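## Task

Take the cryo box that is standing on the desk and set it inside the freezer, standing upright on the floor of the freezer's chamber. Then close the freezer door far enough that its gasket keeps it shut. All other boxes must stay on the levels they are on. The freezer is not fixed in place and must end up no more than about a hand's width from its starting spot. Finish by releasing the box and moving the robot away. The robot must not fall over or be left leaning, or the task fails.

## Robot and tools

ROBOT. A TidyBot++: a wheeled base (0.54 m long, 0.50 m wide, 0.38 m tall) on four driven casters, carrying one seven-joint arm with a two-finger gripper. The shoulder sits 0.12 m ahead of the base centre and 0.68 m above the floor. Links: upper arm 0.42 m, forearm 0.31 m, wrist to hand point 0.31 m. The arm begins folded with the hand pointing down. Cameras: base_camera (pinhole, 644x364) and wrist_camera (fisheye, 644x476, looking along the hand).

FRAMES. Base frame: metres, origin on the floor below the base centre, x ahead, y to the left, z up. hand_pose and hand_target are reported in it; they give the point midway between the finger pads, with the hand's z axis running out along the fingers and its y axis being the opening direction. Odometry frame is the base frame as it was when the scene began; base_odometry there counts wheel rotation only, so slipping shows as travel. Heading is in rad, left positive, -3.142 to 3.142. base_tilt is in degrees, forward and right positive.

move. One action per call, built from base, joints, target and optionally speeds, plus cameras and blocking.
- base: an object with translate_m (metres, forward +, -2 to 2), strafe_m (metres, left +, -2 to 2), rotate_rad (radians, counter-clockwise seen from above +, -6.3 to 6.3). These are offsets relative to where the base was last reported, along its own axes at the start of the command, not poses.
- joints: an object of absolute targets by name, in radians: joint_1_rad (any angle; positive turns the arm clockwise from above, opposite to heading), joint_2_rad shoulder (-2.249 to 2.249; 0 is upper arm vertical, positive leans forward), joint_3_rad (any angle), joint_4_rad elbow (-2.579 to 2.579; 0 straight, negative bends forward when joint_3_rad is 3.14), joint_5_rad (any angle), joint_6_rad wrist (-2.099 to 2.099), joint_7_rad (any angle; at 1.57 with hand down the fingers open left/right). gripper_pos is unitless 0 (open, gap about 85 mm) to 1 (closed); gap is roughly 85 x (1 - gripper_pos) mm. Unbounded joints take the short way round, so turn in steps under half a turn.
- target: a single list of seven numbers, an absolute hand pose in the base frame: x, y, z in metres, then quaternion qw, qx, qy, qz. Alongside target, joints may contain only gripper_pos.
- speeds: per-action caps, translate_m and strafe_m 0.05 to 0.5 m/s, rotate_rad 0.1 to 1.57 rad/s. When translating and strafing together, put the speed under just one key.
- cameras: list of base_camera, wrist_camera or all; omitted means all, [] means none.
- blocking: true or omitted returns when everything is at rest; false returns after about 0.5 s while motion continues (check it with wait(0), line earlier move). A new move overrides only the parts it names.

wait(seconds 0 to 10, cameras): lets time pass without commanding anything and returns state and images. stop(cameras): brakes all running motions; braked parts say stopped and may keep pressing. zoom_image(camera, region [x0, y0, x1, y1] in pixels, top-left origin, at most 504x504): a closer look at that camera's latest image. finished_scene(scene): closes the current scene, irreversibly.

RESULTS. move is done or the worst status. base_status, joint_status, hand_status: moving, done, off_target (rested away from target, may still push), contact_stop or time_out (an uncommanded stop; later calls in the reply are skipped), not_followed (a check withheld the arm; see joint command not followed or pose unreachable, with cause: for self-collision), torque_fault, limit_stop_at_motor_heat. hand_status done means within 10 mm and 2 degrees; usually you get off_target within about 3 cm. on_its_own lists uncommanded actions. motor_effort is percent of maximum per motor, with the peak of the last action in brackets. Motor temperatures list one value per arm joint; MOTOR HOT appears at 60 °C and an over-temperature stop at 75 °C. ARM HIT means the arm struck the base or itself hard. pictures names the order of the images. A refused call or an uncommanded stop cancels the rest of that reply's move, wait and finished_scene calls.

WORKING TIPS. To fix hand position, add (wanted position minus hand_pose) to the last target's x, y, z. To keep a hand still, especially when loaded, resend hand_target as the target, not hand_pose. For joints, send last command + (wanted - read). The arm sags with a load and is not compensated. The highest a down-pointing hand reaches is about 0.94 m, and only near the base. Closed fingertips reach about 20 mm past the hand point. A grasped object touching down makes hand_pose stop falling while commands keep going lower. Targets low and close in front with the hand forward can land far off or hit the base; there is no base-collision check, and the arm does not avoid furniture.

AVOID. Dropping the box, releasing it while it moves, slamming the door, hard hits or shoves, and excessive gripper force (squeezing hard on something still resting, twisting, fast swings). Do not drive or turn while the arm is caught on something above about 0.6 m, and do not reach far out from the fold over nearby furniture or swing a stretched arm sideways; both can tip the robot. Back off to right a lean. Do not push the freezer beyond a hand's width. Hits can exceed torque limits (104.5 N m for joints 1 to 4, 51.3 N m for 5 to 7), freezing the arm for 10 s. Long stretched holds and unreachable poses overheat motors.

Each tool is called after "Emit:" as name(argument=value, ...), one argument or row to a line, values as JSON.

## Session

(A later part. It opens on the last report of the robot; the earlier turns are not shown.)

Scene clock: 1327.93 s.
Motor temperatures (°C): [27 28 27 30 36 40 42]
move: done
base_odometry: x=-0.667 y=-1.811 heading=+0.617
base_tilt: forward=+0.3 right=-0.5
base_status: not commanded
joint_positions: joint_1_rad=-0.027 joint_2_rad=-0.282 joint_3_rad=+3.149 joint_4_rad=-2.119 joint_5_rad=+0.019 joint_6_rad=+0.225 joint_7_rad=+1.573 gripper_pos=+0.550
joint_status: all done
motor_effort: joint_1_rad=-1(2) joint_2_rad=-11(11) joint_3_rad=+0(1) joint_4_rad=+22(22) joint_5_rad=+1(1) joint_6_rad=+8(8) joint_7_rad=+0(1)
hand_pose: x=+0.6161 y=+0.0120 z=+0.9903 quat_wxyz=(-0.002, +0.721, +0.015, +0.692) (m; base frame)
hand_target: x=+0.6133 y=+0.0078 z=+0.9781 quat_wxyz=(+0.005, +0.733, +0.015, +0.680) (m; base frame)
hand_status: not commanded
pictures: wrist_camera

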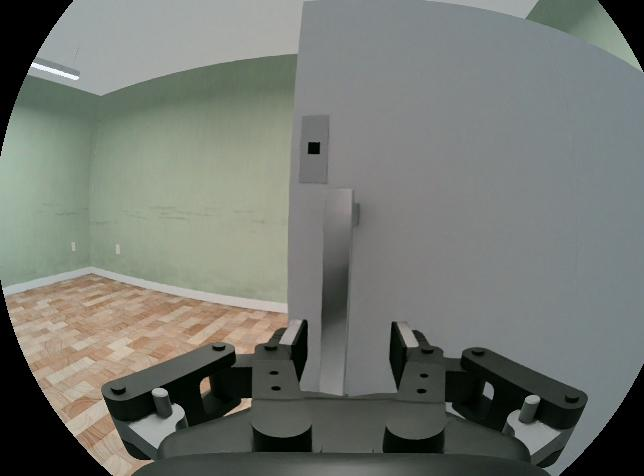

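Emit:
wait(
  seconds=0,
  cameras=["wrist_camera"],
)

Scene clock: 1352.33 s.
Motor temperatures (°C): [27 28 27 30 36 40 42]
base_odometry: x=-0.667 y=-1.811 heading=+0.617
base_tilt: forward=+0.3 right=-0.5
base_status: not commanded
joint_positions: joint_1_rad=-0.027 joint_2_rad=-0.282 joint_3_rad=+3.149 joint_4_rad=-2.119 joint_5_rad=+0.019 joint_6_rad=+0.225 joint_7_rad=+1.573 gripper_pos=+0.550
joint_status: all done
motor_effort: joint_1_rad=-1(2) joint_2_rad=-11(11) joint_3_rad=+1(1) joint_4_rad=+22(22) joint_5_rad=+1(1) joint_6_rad=+8(8) joint_7_rad=+0(1)
hand_pose: x=+0.6161 y=+0.0120 z=+0.9903 quat_wxyz=(-0.002, +0.721, +0.015, +0.692) (m; base frame)
hand_target: x=+0.6133 y=+0.0078 z=+0.9781 quat_wxyz=(+0.005, +0.733, +0.015, +0.680) (m; base frame)
hand_status: not commanded
pictures: wrist_camera

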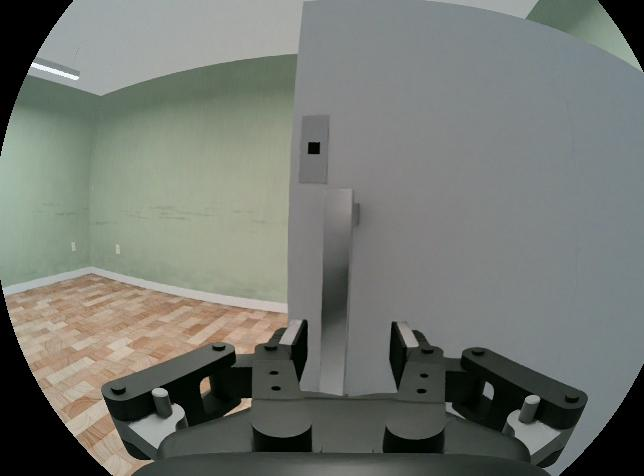

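Emit:
move(
  base={"translate_m": 0.133, "strafe_m": 0.149, "rotate_rad": -0.2618},
  speeds={"translate_m": 0.12, "rotate_rad": 0.145},
)

Scene clock: 1382.67 s.
Motor temperatures (°C): [27 28 27 30 36 40 42]
move: done
base_odometry: x=-0.644 y=-1.612 heading=+0.356
base_tilt: forward=+0.3 right=-0.6
base_status: done
joint_positions: joint_1_rad=-0.027 joint_2_rad=-0.283 joint_3_rad=+3.146 joint_4_rad=-2.119 joint_5_rad=+0.019 joint_6_rad=+0.225 joint_7_rad=+1.573 gripper_pos=+0.550
joint_status: not commanded
motor_effort: joint_1_rad=-1(3) joint_2_rad=-11(13) joint_3_rad=+1(5) joint_4_rad=+22(22) joint_5_rad=+1(2) joint_6_rad=+8(8) joint_7_rad=-1(1)
hand_pose: x=+0.6158 y=+0.0137 z=+0.9905 quat_wxyz=(-0.003, +0.721, +0.017, +0.692) (m; base frame)
hand_target: x=+0.6133 y=+0.0078 z=+0.9781 quat_wxyz=(+0.005, +0.733, +0.015, +0.680) (m; base frame)
hand_status: not commanded
pictures: base_camera, wrist_camera

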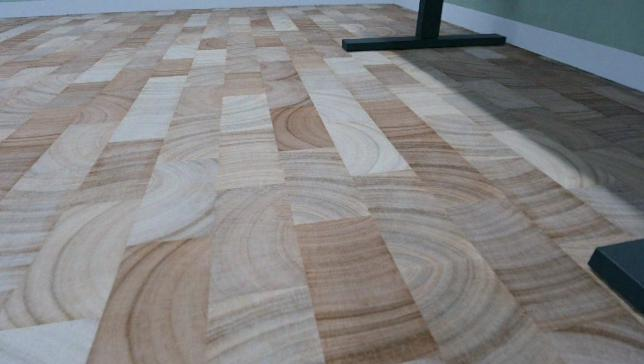

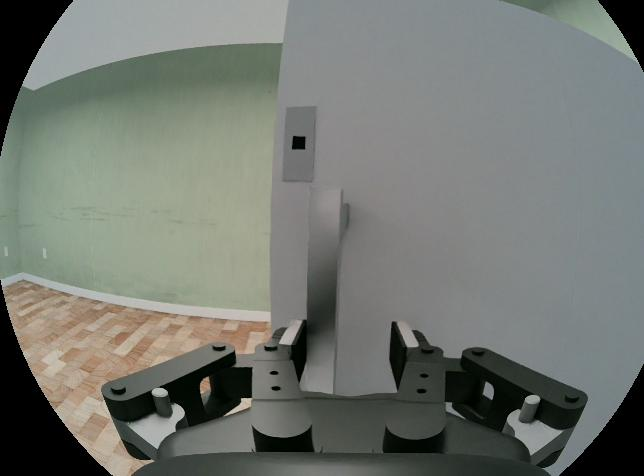

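Emit:
move(
  base={"translate_m": 0.136, "strafe_m": 0.154, "rotate_rad": -0.2618},
  speeds={"translate_m": 0.12, "rotate_rad": 0.145},
)

Scene clock: 1412.47 s.
Motor temperatures (°C): [27 28 27 30 36 40 42]
move: done
base_odometry: x=-0.570 y=-1.421 heading=+0.094
base_tilt: forward=+0.2 right=-0.5
base_status: done
joint_positions: joint_1_rad=-0.030 joint_2_rad=-0.283 joint_3_rad=+3.140 joint_4_rad=-2.119 joint_5_rad=+0.019 joint_6_rad=+0.225 joint_7_rad=+1.573 gripper_pos=+0.550
joint_status: not commanded
motor_effort: joint_1_rad=-1(5) joint_2_rad=-11(12) joint_3_rad=+1(6) joint_4_rad=+22(23) joint_5_rad=+1(1) joint_6_rad=+8(9) joint_7_rad=+0(1)
hand_pose: x=+0.6154 y=+0.0185 z=+0.9908 quat_wxyz=(-0.005, +0.721, +0.020, +0.693) (m; base frame)
hand_target: x=+0.6133 y=+0.0078 z=+0.9781 quat_wxyz=(+0.005, +0.733, +0.015, +0.680) (m; base frame)
hand_status: not commanded
pictures: base_camera, wrist_camera

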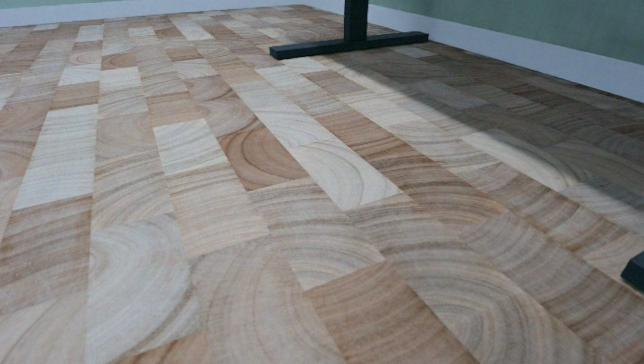

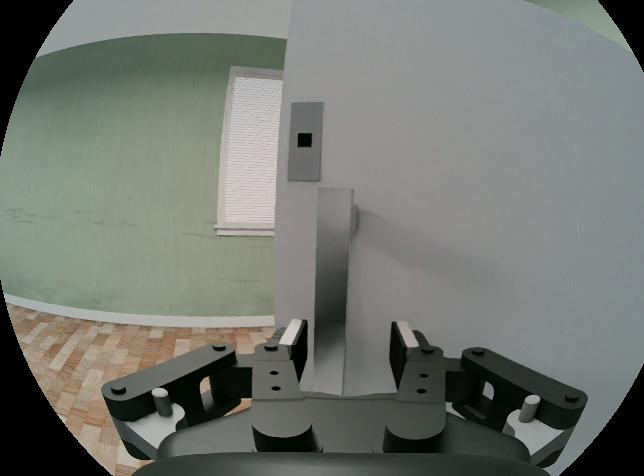

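Emit:
move(
  base={"translate_m": 0.1365, "strafe_m": 0.153, "rotate_rad": -0.2618},
  speeds={"translate_m": 0.12, "rotate_rad": 0.145},
  cameras=["wrist_camera"],
)

Emit:
move(
  base={"translate_m": 0.1355, "strafe_m": 0.1515, "rotate_rad": -0.2618},
  speeds={"translate_m": 0.12, "rotate_rad": 0.145},
)

Scene clock: 1428.50 s.
Motor temperatures (°C): [27 28 27 30 36 40 42]
move: done
base_odometry: x=-0.449 y=-1.255 heading=-0.167
base_tilt: forward=+0.2 right=-0.5
base_status: done
joint_positions: joint_1_rad=-0.030 joint_2_rad=-0.285 joint_3_rad=+3.141 joint_4_rad=-2.119 joint_5_rad=+0.019 joint_6_rad=+0.224 joint_7_rad=+1.573 gripper_pos=+0.550
joint_status: not commanded
motor_effort: joint_1_rad=-1(1) joint_2_rad=-11(12) joint_3_rad=+0(2) joint_4_rad=+22(23) joint_5_rad=+1(1) joint_6_rad=+8(8) joint_7_rad=-1(1)
hand_pose: x=+0.6150 y=+0.0182 z=+0.9912 quat_wxyz=(-0.005, +0.721, +0.020, +0.693) (m; base frame)
hand_target: x=+0.6133 y=+0.0078 z=+0.9781 quat_wxyz=(+0.005, +0.733, +0.015, +0.680) (m; base frame)
hand_status: not commanded
pictures: wrist_camera

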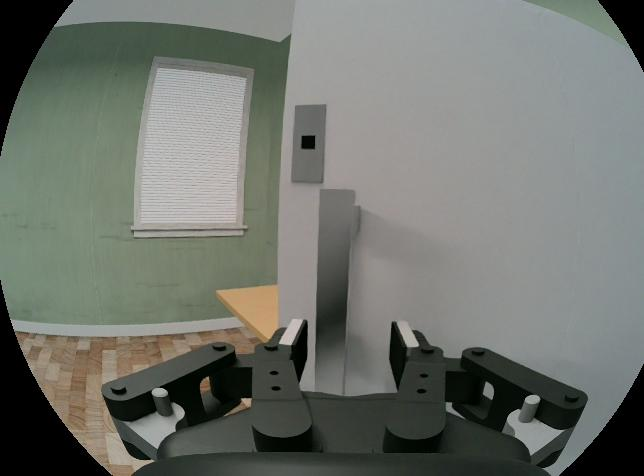

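Scene clock: 1430.77 s.
Motor temperatures (°C): [27 28 27 30 36 40 42]
move: done
base_odometry: x=-0.290 y=-1.128 heading=-0.429
base_tilt: forward=+0.3 right=-0.5
base_status: done
joint_positions: joint_1_rad=-0.030 joint_2_rad=-0.286 joint_3_rad=+3.142 joint_4_rad=-2.119 joint_5_rad=+0.019 joint_6_rad=+0.224 joint_7_rad=+1.573 gripper_pos=+0.550
joint_status: not commanded
motor_effort: joint_1_rad=-1(2) joint_2_rad=-11(13) joint_3_rad=+0(3) joint_4_rad=+22(23) joint_5_rad=+1(1) joint_6_rad=+8(8) joint_7_rad=+0(1)
hand_pose: x=+0.6147 y=+0.0175 z=+0.9917 quat_wxyz=(-0.005, +0.721, +0.020, +0.693) (m; base frame)
hand_target: x=+0.6133 y=+0.0078 z=+0.9781 quat_wxyz=(+0.005, +0.733, +0.015, +0.680) (m; base frame)
hand_status: not commanded
pictures: base_camera, wrist_camera

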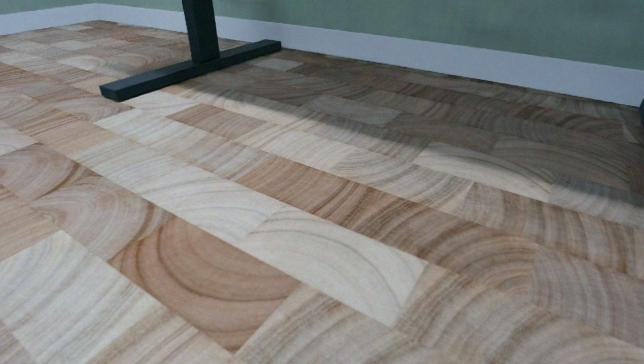

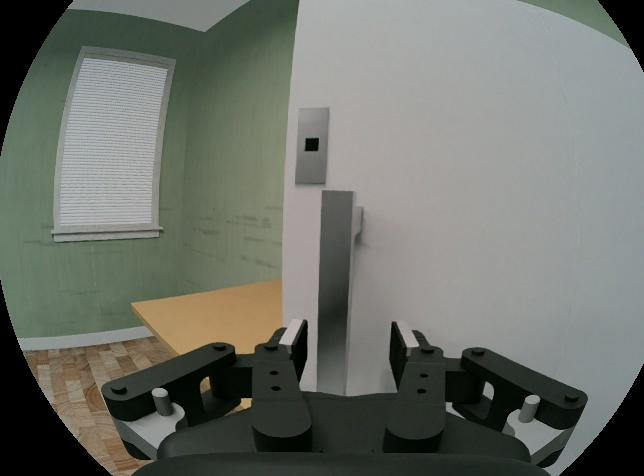

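Emit:
move(
  base={"translate_m": 0.1366, "strafe_m": 0.1505, "rotate_rad": -0.2618},
  speeds={"translate_m": 0.12, "rotate_rad": 0.145},
  cameras=["wrist_camera"],
)

Scene clock: 1440.93 s.
Motor temperatures (°C): [27 28 27 30 36 40 42]
move: done
base_odometry: x=-0.103 y=-1.048 heading=-0.690
base_tilt: forward=+0.3 right=-0.5
base_status: done
joint_positions: joint_1_rad=-0.030 joint_2_rad=-0.286 joint_3_rad=+3.143 joint_4_rad=-2.119 joint_5_rad=+0.019 joint_6_rad=+0.224 joint_7_rad=+1.573 gripper_pos=+0.550
joint_status: not commanded
motor_effort: joint_1_rad=-1(2) joint_2_rad=-11(13) joint_3_rad=+1(3) joint_4_rad=+22(23) joint_5_rad=+1(2) joint_6_rad=+8(8) joint_7_rad=+0(1)
hand_pose: x=+0.6147 y=+0.0171 z=+0.9916 quat_wxyz=(-0.005, +0.721, +0.019, +0.693) (m; base frame)
hand_target: x=+0.6133 y=+0.0078 z=+0.9781 quat_wxyz=(+0.005, +0.733, +0.015, +0.680) (m; base frame)
hand_status: not commanded
pictures: wrist_camera

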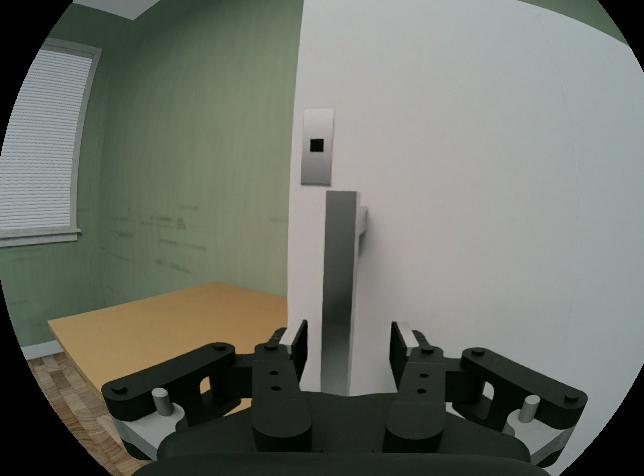

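Emit:
move(
  base={"translate_m": 0.1065, "strafe_m": 0.1225, "rotate_rad": -0.2094},
  speeds={"translate_m": 0.1, "rotate_rad": 0.12},
)

Scene clock: 1451.60 s.
Motor temperatures (°C): [27 28 27 30 36 40 42]
move: done
base_odometry: x=+0.058 y=-1.022 heading=-0.899
base_tilt: forward=+0.3 right=-0.5
base_status: done
joint_positions: joint_1_rad=-0.031 joint_2_rad=-0.318 joint_3_rad=+3.140 joint_4_rad=-2.135 joint_5_rad=+0.019 joint_6_rad=+0.203 joint_7_rad=+1.573 gripper_pos=+0.550
joint_status: not commanded
motor_effort: joint_1_rad=-1(3) joint_2_rad=-4(12) joint_3_rad=+1(5) joint_4_rad=+25(29) joint_5_rad=+1(2) joint_6_rad=+9(11) joint_7_rad=+0(1)
hand_pose: x=+0.6029 y=+0.0181 z=+0.9915 quat_wxyz=(-0.005, +0.722, +0.020, +0.692) (m; base frame)
hand_target: x=+0.6133 y=+0.0078 z=+0.9781 quat_wxyz=(+0.005, +0.733, +0.015, +0.680) (m; base frame)
hand_status: not commanded
pictures: base_camera, wrist_camera

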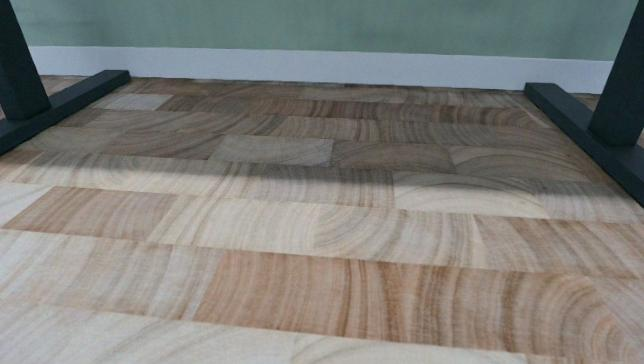

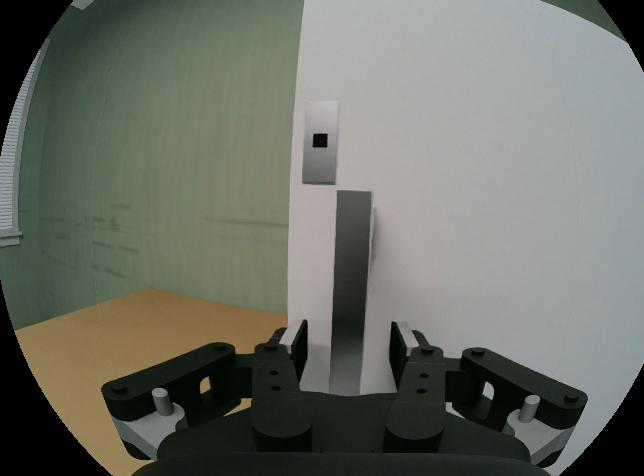

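Emit:
move(
  base={"translate_m": 0.003, "strafe_m": 0.059, "rotate_rad": -0.1},
  speeds={"translate_m": 0.08, "rotate_rad": 0.12},
)

Scene clock: 1500.97 s.
Motor temperatures (°C): [27 28 27 30 36 40 42]
move: done
base_odometry: x=+0.106 y=-0.987 heading=-0.999
base_tilt: forward=+0.2 right=-0.5
base_status: done
joint_positions: joint_1_rad=-0.030 joint_2_rad=-0.317 joint_3_rad=+3.143 joint_4_rad=-2.134 joint_5_rad=+0.019 joint_6_rad=+0.201 joint_7_rad=+1.573 gripper_pos=+0.550
joint_status: not commanded
motor_effort: joint_1_rad=+0(4) joint_2_rad=-5(8) joint_3_rad=+1(5) joint_4_rad=+22(28) joint_5_rad=+1(2) joint_6_rad=+7(11) joint_7_rad=+0(1)
hand_pose: x=+0.6035 y=+0.0166 z=+0.9906 quat_wxyz=(-0.005, +0.723, +0.019, +0.691) (m; base frame)
hand_target: x=+0.6133 y=+0.0078 z=+0.9781 quat_wxyz=(+0.005, +0.733, +0.015, +0.680) (m; base frame)
hand_status: not commanded
pictures: base_camera, wrist_camera

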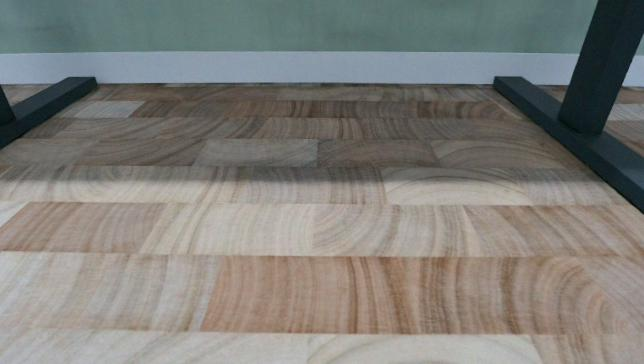

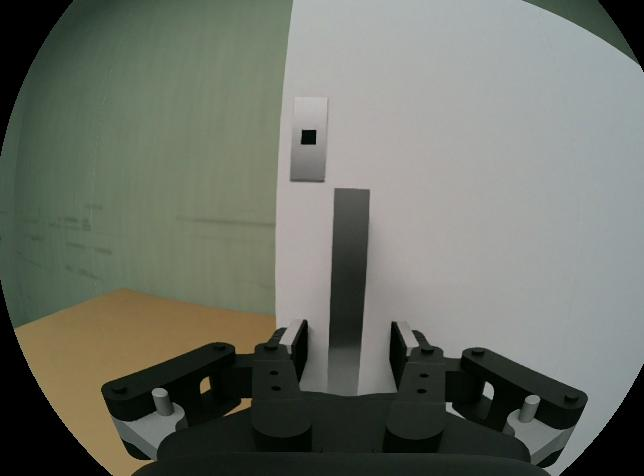

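Emit:
zoom_image(
  camera="wrist_camera",
  region=[260, 0, 644, 260],
)

Scaled by 1.312.

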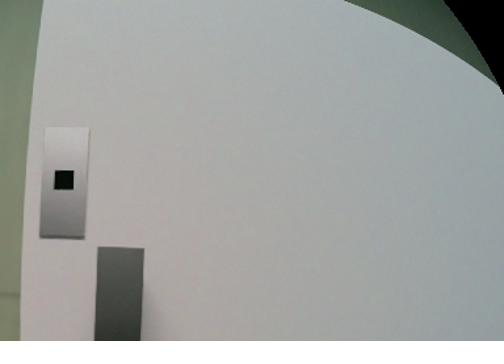

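Emit:
move(
  base={"translate_m": 0.02},
  speeds={"translate_m": 0.06},
  cameras=["wrist_camera"],
)

Emit:
zoom_image(
  camera="wrist_camera",
  region=[260, 0, 644, 260],
)

Scene clock: 1535.07 s.
Motor temperatures (°C): [27 28 27 30 36 40 42]
move: done
base_odometry: x=+0.116 y=-1.004 heading=-0.999
base_tilt: forward=+0.2 right=-0.5
base_status: done
joint_positions: joint_1_rad=-0.030 joint_2_rad=-0.362 joint_3_rad=+3.143 joint_4_rad=-2.158 joint_5_rad=+0.019 joint_6_rad=+0.179 joint_7_rad=+1.573 gripper_pos=+0.550
joint_status: not commanded
motor_effort: joint_1_rad=+0(2) joint_2_rad=+5(8) joint_3_rad=+2(3) joint_4_rad=+30(33) joint_5_rad=+2(2) joint_6_rad=+11(13) joint_7_rad=+0(1)
hand_pose: x=+0.5873 y=+0.0157 z=+0.9905 quat_wxyz=(-0.004, +0.723, +0.019, +0.690) (m; base frame)
hand_target: x=+0.6133 y=+0.0078 z=+0.9781 quat_wxyz=(+0.005, +0.733, +0.015, +0.680) (m; base frame)
hand_status: not commanded
pictures: wrist_camera

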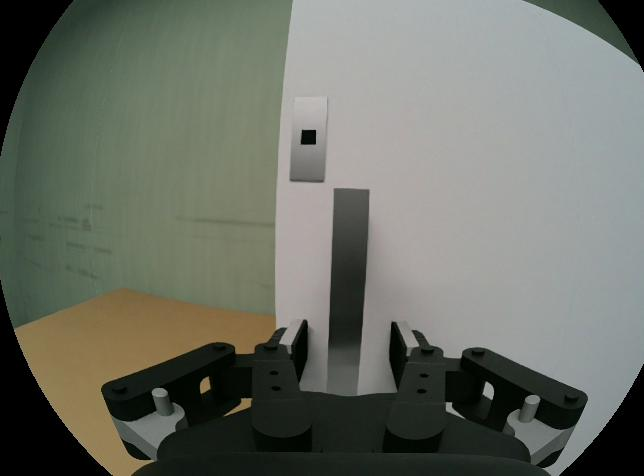

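Scaled by 1.312.

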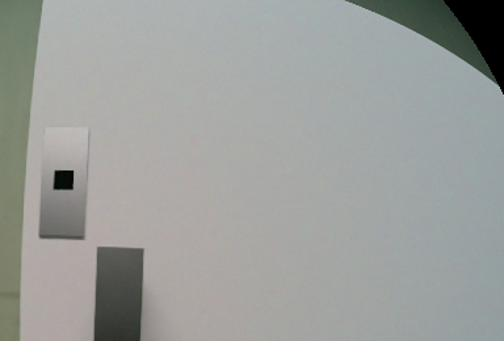

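Emit:
move(
  base={"translate_m": -0.1},
  speeds={"translate_m": 0.1},
  cameras=["wrist_camera"],
)

Emit:
zoom_image(
  camera="wrist_camera",
  region=[200, 0, 644, 400],
)

Scene clock: 1551.73 s.
Motor temperatures (°C): [27 28 27 30 36 41 42]
move: done
base_odometry: x=+0.062 y=-0.919 heading=-0.999
base_tilt: forward=+0.3 right=-0.5
base_status: done
joint_positions: joint_1_rad=-0.030 joint_2_rad=-0.286 joint_3_rad=+3.143 joint_4_rad=-2.124 joint_5_rad=+0.019 joint_6_rad=+0.182 joint_7_rad=+1.573 gripper_pos=+0.550
joint_status: not commanded
motor_effort: joint_1_rad=-1(2) joint_2_rad=-11(13) joint_3_rad=+1(3) joint_4_rad=+22(28) joint_5_rad=+1(2) joint_6_rad=+7(10) joint_7_rad=+0(1)
hand_pose: x=+0.6134 y=+0.0164 z=+0.9764 quat_wxyz=(-0.004, +0.736, +0.019, +0.677) (m; base frame)
hand_target: x=+0.6133 y=+0.0078 z=+0.9781 quat_wxyz=(+0.005, +0.733, +0.015, +0.680) (m; base frame)
hand_status: not commanded
pictures: wrist_camera

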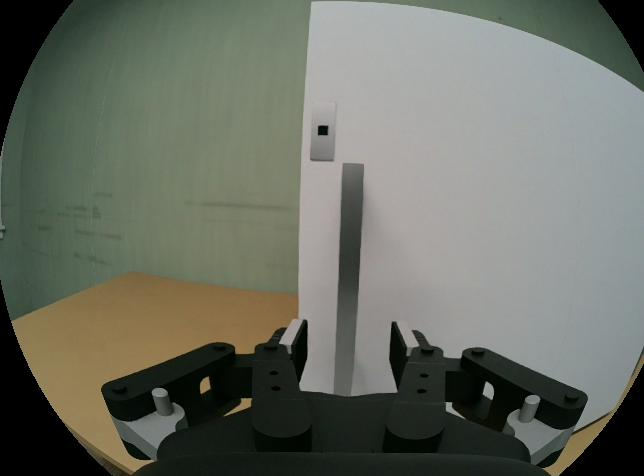

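Scaled by 1.135.

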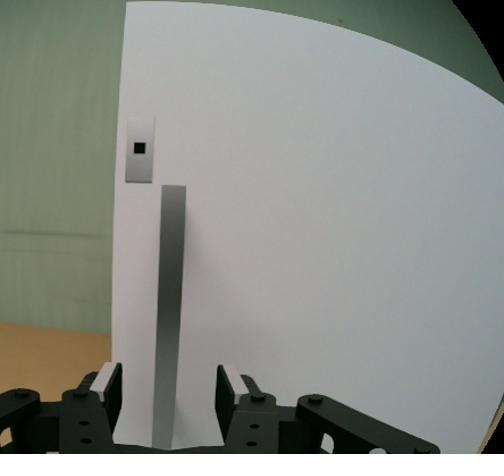

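Emit:
move(
  base={"translate_m": -0.08},
  speeds={"translate_m": 0.2},
  cameras=[],
)

Emit:
move(
  base={"translate_m": 0.12, "strafe_m": 0.80, "rotate_rad": -0.85},
  speeds={"strafe_m": 0.35, "rotate_rad": 0.5},
)

Scene clock: 1587.70 s.
Motor temperatures (°C): [27 28 27 30 36 41 42]
move: done
base_odometry: x=+0.019 y=-0.852 heading=-0.999
base_tilt: forward=+0.3 right=-0.5
base_status: done
joint_positions: joint_1_rad=-0.030 joint_2_rad=-0.289 joint_3_rad=+3.143 joint_4_rad=-2.124 joint_5_rad=+0.019 joint_6_rad=+0.182 joint_7_rad=+1.573 gripper_pos=+0.550
joint_status: not commanded
motor_effort: joint_1_rad=-1(2) joint_2_rad=-11(14) joint_3_rad=+1(1) joint_4_rad=+22(23) joint_5_rad=+1(1) joint_6_rad=+8(8) joint_7_rad=+0(1)
hand_pose: x=+0.6127 y=+0.0163 z=+0.9775 quat_wxyz=(-0.004, +0.735, +0.019, +0.677) (m; base frame)
hand_target: x=+0.6133 y=+0.0078 z=+0.9781 quat_wxyz=(+0.005, +0.733, +0.015, +0.680) (m; base frame)
hand_status: not commanded
pictures: none
No camera images: "cameras" was empty.

Scene clock: 1591.00 s.
Motor temperatures (°C): [27 28 27 30 36 41 42]
move: done
base_odometry: x=+0.757 y=-0.520 heading=-1.849
base_tilt: forward=+0.3 right=-0.5
base_status: done
joint_positions: joint_1_rad=-0.030 joint_2_rad=-0.289 joint_3_rad=+3.147 joint_4_rad=-2.124 joint_5_rad=+0.019 joint_6_rad=+0.182 joint_7_rad=+1.573 gripper_pos=+0.550
joint_status: not commanded
motor_effort: joint_1_rad=-1(2) joint_2_rad=-11(12) joint_3_rad=+0(2) joint_4_rad=+22(22) joint_5_rad=+1(1) joint_6_rad=+8(8) joint_7_rad=-1(1)
hand_pose: x=+0.6128 y=+0.0145 z=+0.9775 quat_wxyz=(-0.003, +0.735, +0.017, +0.677) (m; base frame)
hand_target: x=+0.6133 y=+0.0078 z=+0.9781 quat_wxyz=(+0.005, +0.733, +0.015, +0.680) (m; base frame)
hand_status: not commanded
pictures: base_camera, wrist_camera

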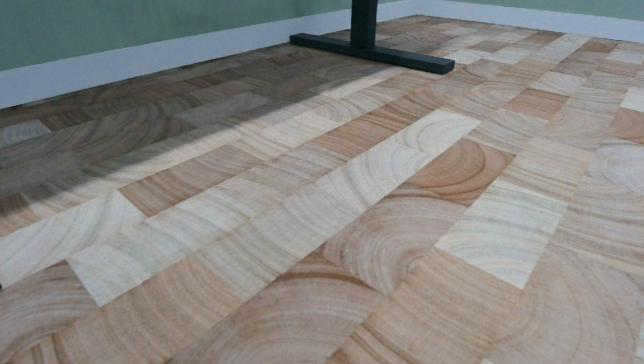

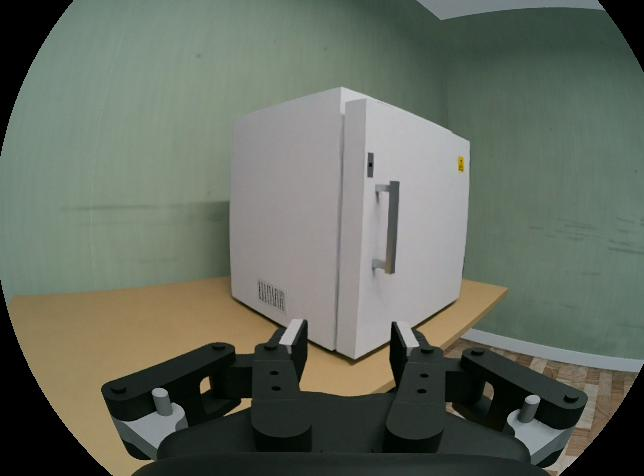

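Emit:
zoom_image(
  camera="wrist_camera",
  region=[290, 70, 430, 220],
)

Emit:
zoom_image(
  camera="wrist_camera",
  region=[290, 220, 430, 370],
)

Scaled by 3.360.

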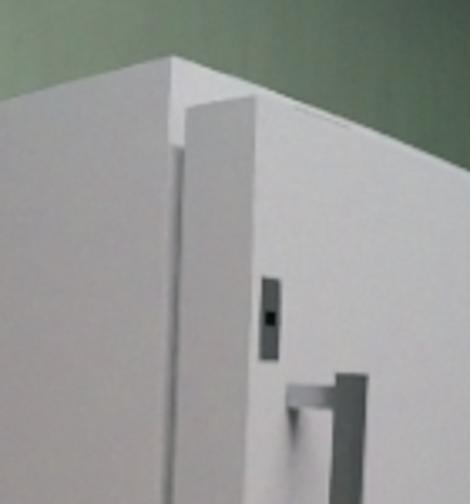

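Scaled by 3.360.

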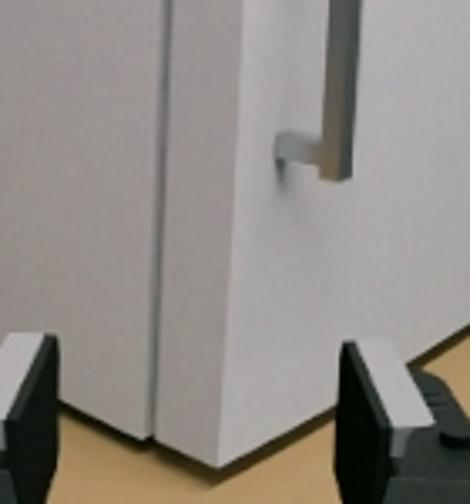

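Emit:
zoom_image(
  camera="wrist_camera",
  region=[330, 75, 490, 195],
)

Emit:
zoom_image(
  camera="wrist_camera",
  region=[320, 80, 370, 130],
)

Scaled by 3.150.

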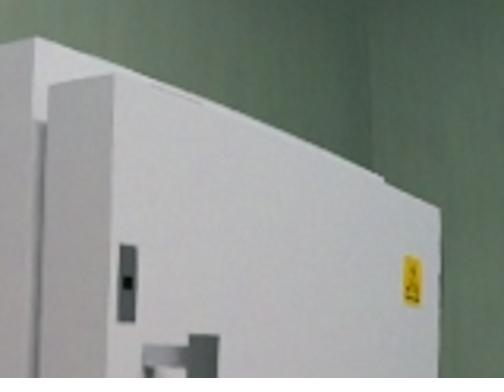

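Scaled by 10.080.

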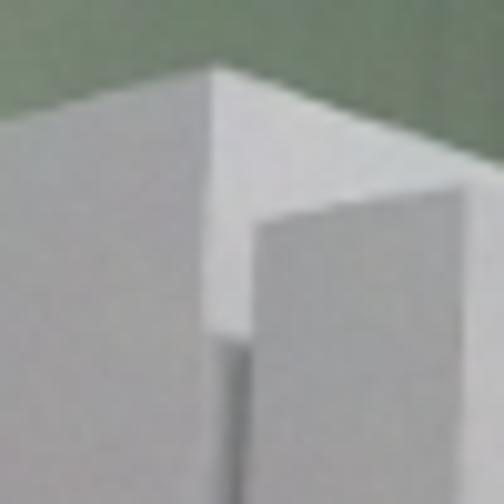

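Emit:
move(
  base={"translate_m": 0.25, "strafe_m": 0.01},
  speeds={"translate_m": 0.3},
  cameras=["wrist_camera"],
)

Emit:
zoom_image(
  camera="wrist_camera",
  region=[300, 0, 420, 130],
)

Emit:
zoom_image(
  camera="wrist_camera",
  region=[300, 180, 420, 310],
)

Scene clock: 1738.13 s.
Motor temperatures (°C): [27 28 27 30 36 41 42]
move: done
base_odometry: x=+0.698 y=-0.763 heading=-1.849
base_tilt: forward=+0.3 right=-0.4
base_status: done
joint_positions: joint_1_rad=-0.030 joint_2_rad=-0.285 joint_3_rad=+3.147 joint_4_rad=-2.124 joint_5_rad=+0.019 joint_6_rad=+0.182 joint_7_rad=+1.573 gripper_pos=+0.550
joint_status: not commanded
motor_effort: joint_1_rad=-1(2) joint_2_rad=-11(14) joint_3_rad=+0(1) joint_4_rad=+22(22) joint_5_rad=+1(2) joint_6_rad=+8(8) joint_7_rad=-1(1)
hand_pose: x=+0.6140 y=+0.0145 z=+0.9756 quat_wxyz=(-0.003, +0.737, +0.017, +0.676) (m; base frame)
hand_target: x=+0.6133 y=+0.0078 z=+0.9781 quat_wxyz=(+0.005, +0.733, +0.015, +0.680) (m; base frame)
hand_status: not commanded
pictures: wrist_camera

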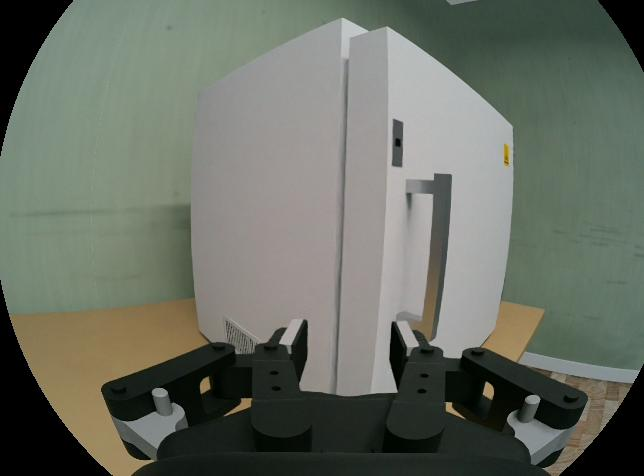

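Scaled by 3.877.

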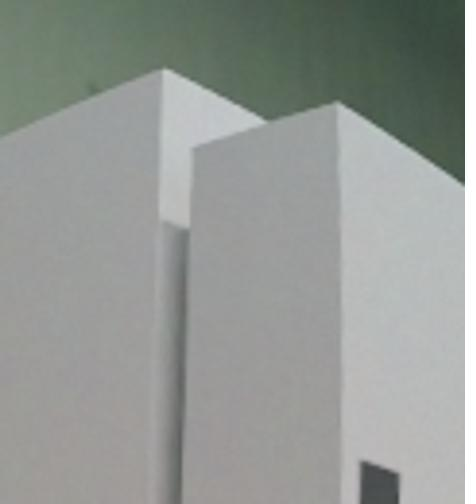

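Scaled by 3.877.

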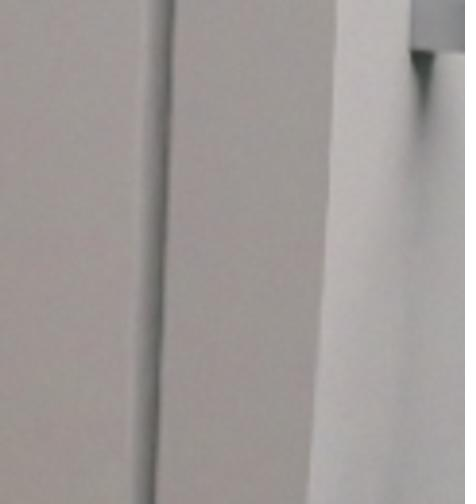

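Emit:
zoom_image(
  camera="wrist_camera",
  region=[180, 70, 230, 120],
)

Emit:
zoom_image(
  camera="wrist_camera",
  region=[480, 90, 540, 150],
)

Emit:
zoom_image(
  camera="wrist_camera",
  region=[330, 10, 400, 70],
)

Scaled by 10.080.

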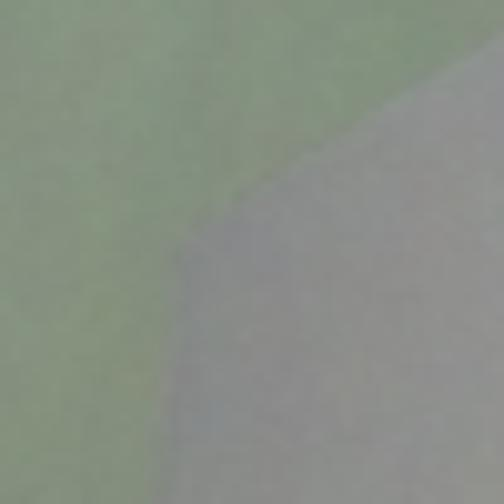

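Scaled by 8.400.

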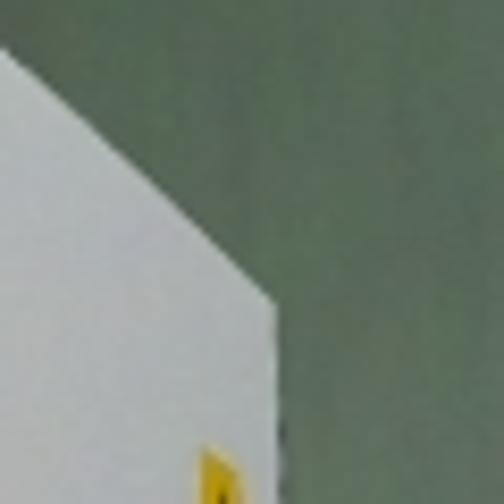

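Scaled by 7.200.

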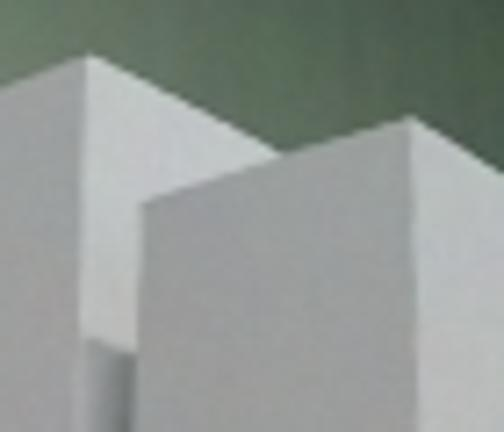

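Emit:
move(
  base={"translate_m": -0.3},
  speeds={"translate_m": 0.4},
  cameras=["wrist_camera"],
)

Emit:
zoom_image(
  camera="wrist_camera",
  region=[320, 80, 480, 200],
)

Scene clock: 1829.53 s.
Motor temperatures (°C): [27 28 27 30 36 41 42]
move: done
base_odometry: x=+0.780 y=-0.474 heading=-1.849
base_tilt: forward=+0.3 right=-0.5
base_status: done
joint_positions: joint_1_rad=-0.030 joint_2_rad=-0.288 joint_3_rad=+3.147 joint_4_rad=-2.124 joint_5_rad=+0.019 joint_6_rad=+0.182 joint_7_rad=+1.573 gripper_pos=+0.550
joint_status: not commanded
motor_effort: joint_1_rad=+0(2) joint_2_rad=-11(14) joint_3_rad=+1(1) joint_4_rad=+22(22) joint_5_rad=+1(1) joint_6_rad=+8(8) joint_7_rad=-1(1)
hand_pose: x=+0.6130 y=+0.0144 z=+0.9772 quat_wxyz=(-0.003, +0.736, +0.017, +0.677) (m; base frame)
hand_target: x=+0.6133 y=+0.0078 z=+0.9781 quat_wxyz=(+0.005, +0.733, +0.015, +0.680) (m; base frame)
hand_status: not commanded
pictures: wrist_camera

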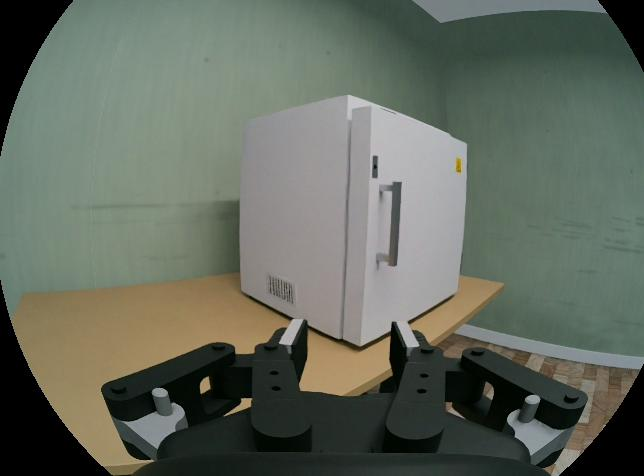

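Scaled by 3.150.

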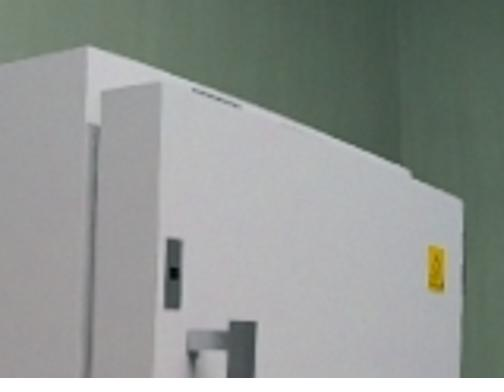

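Emit:
finished_scene(
  scene=2,
)

The scene is finished: the task was done.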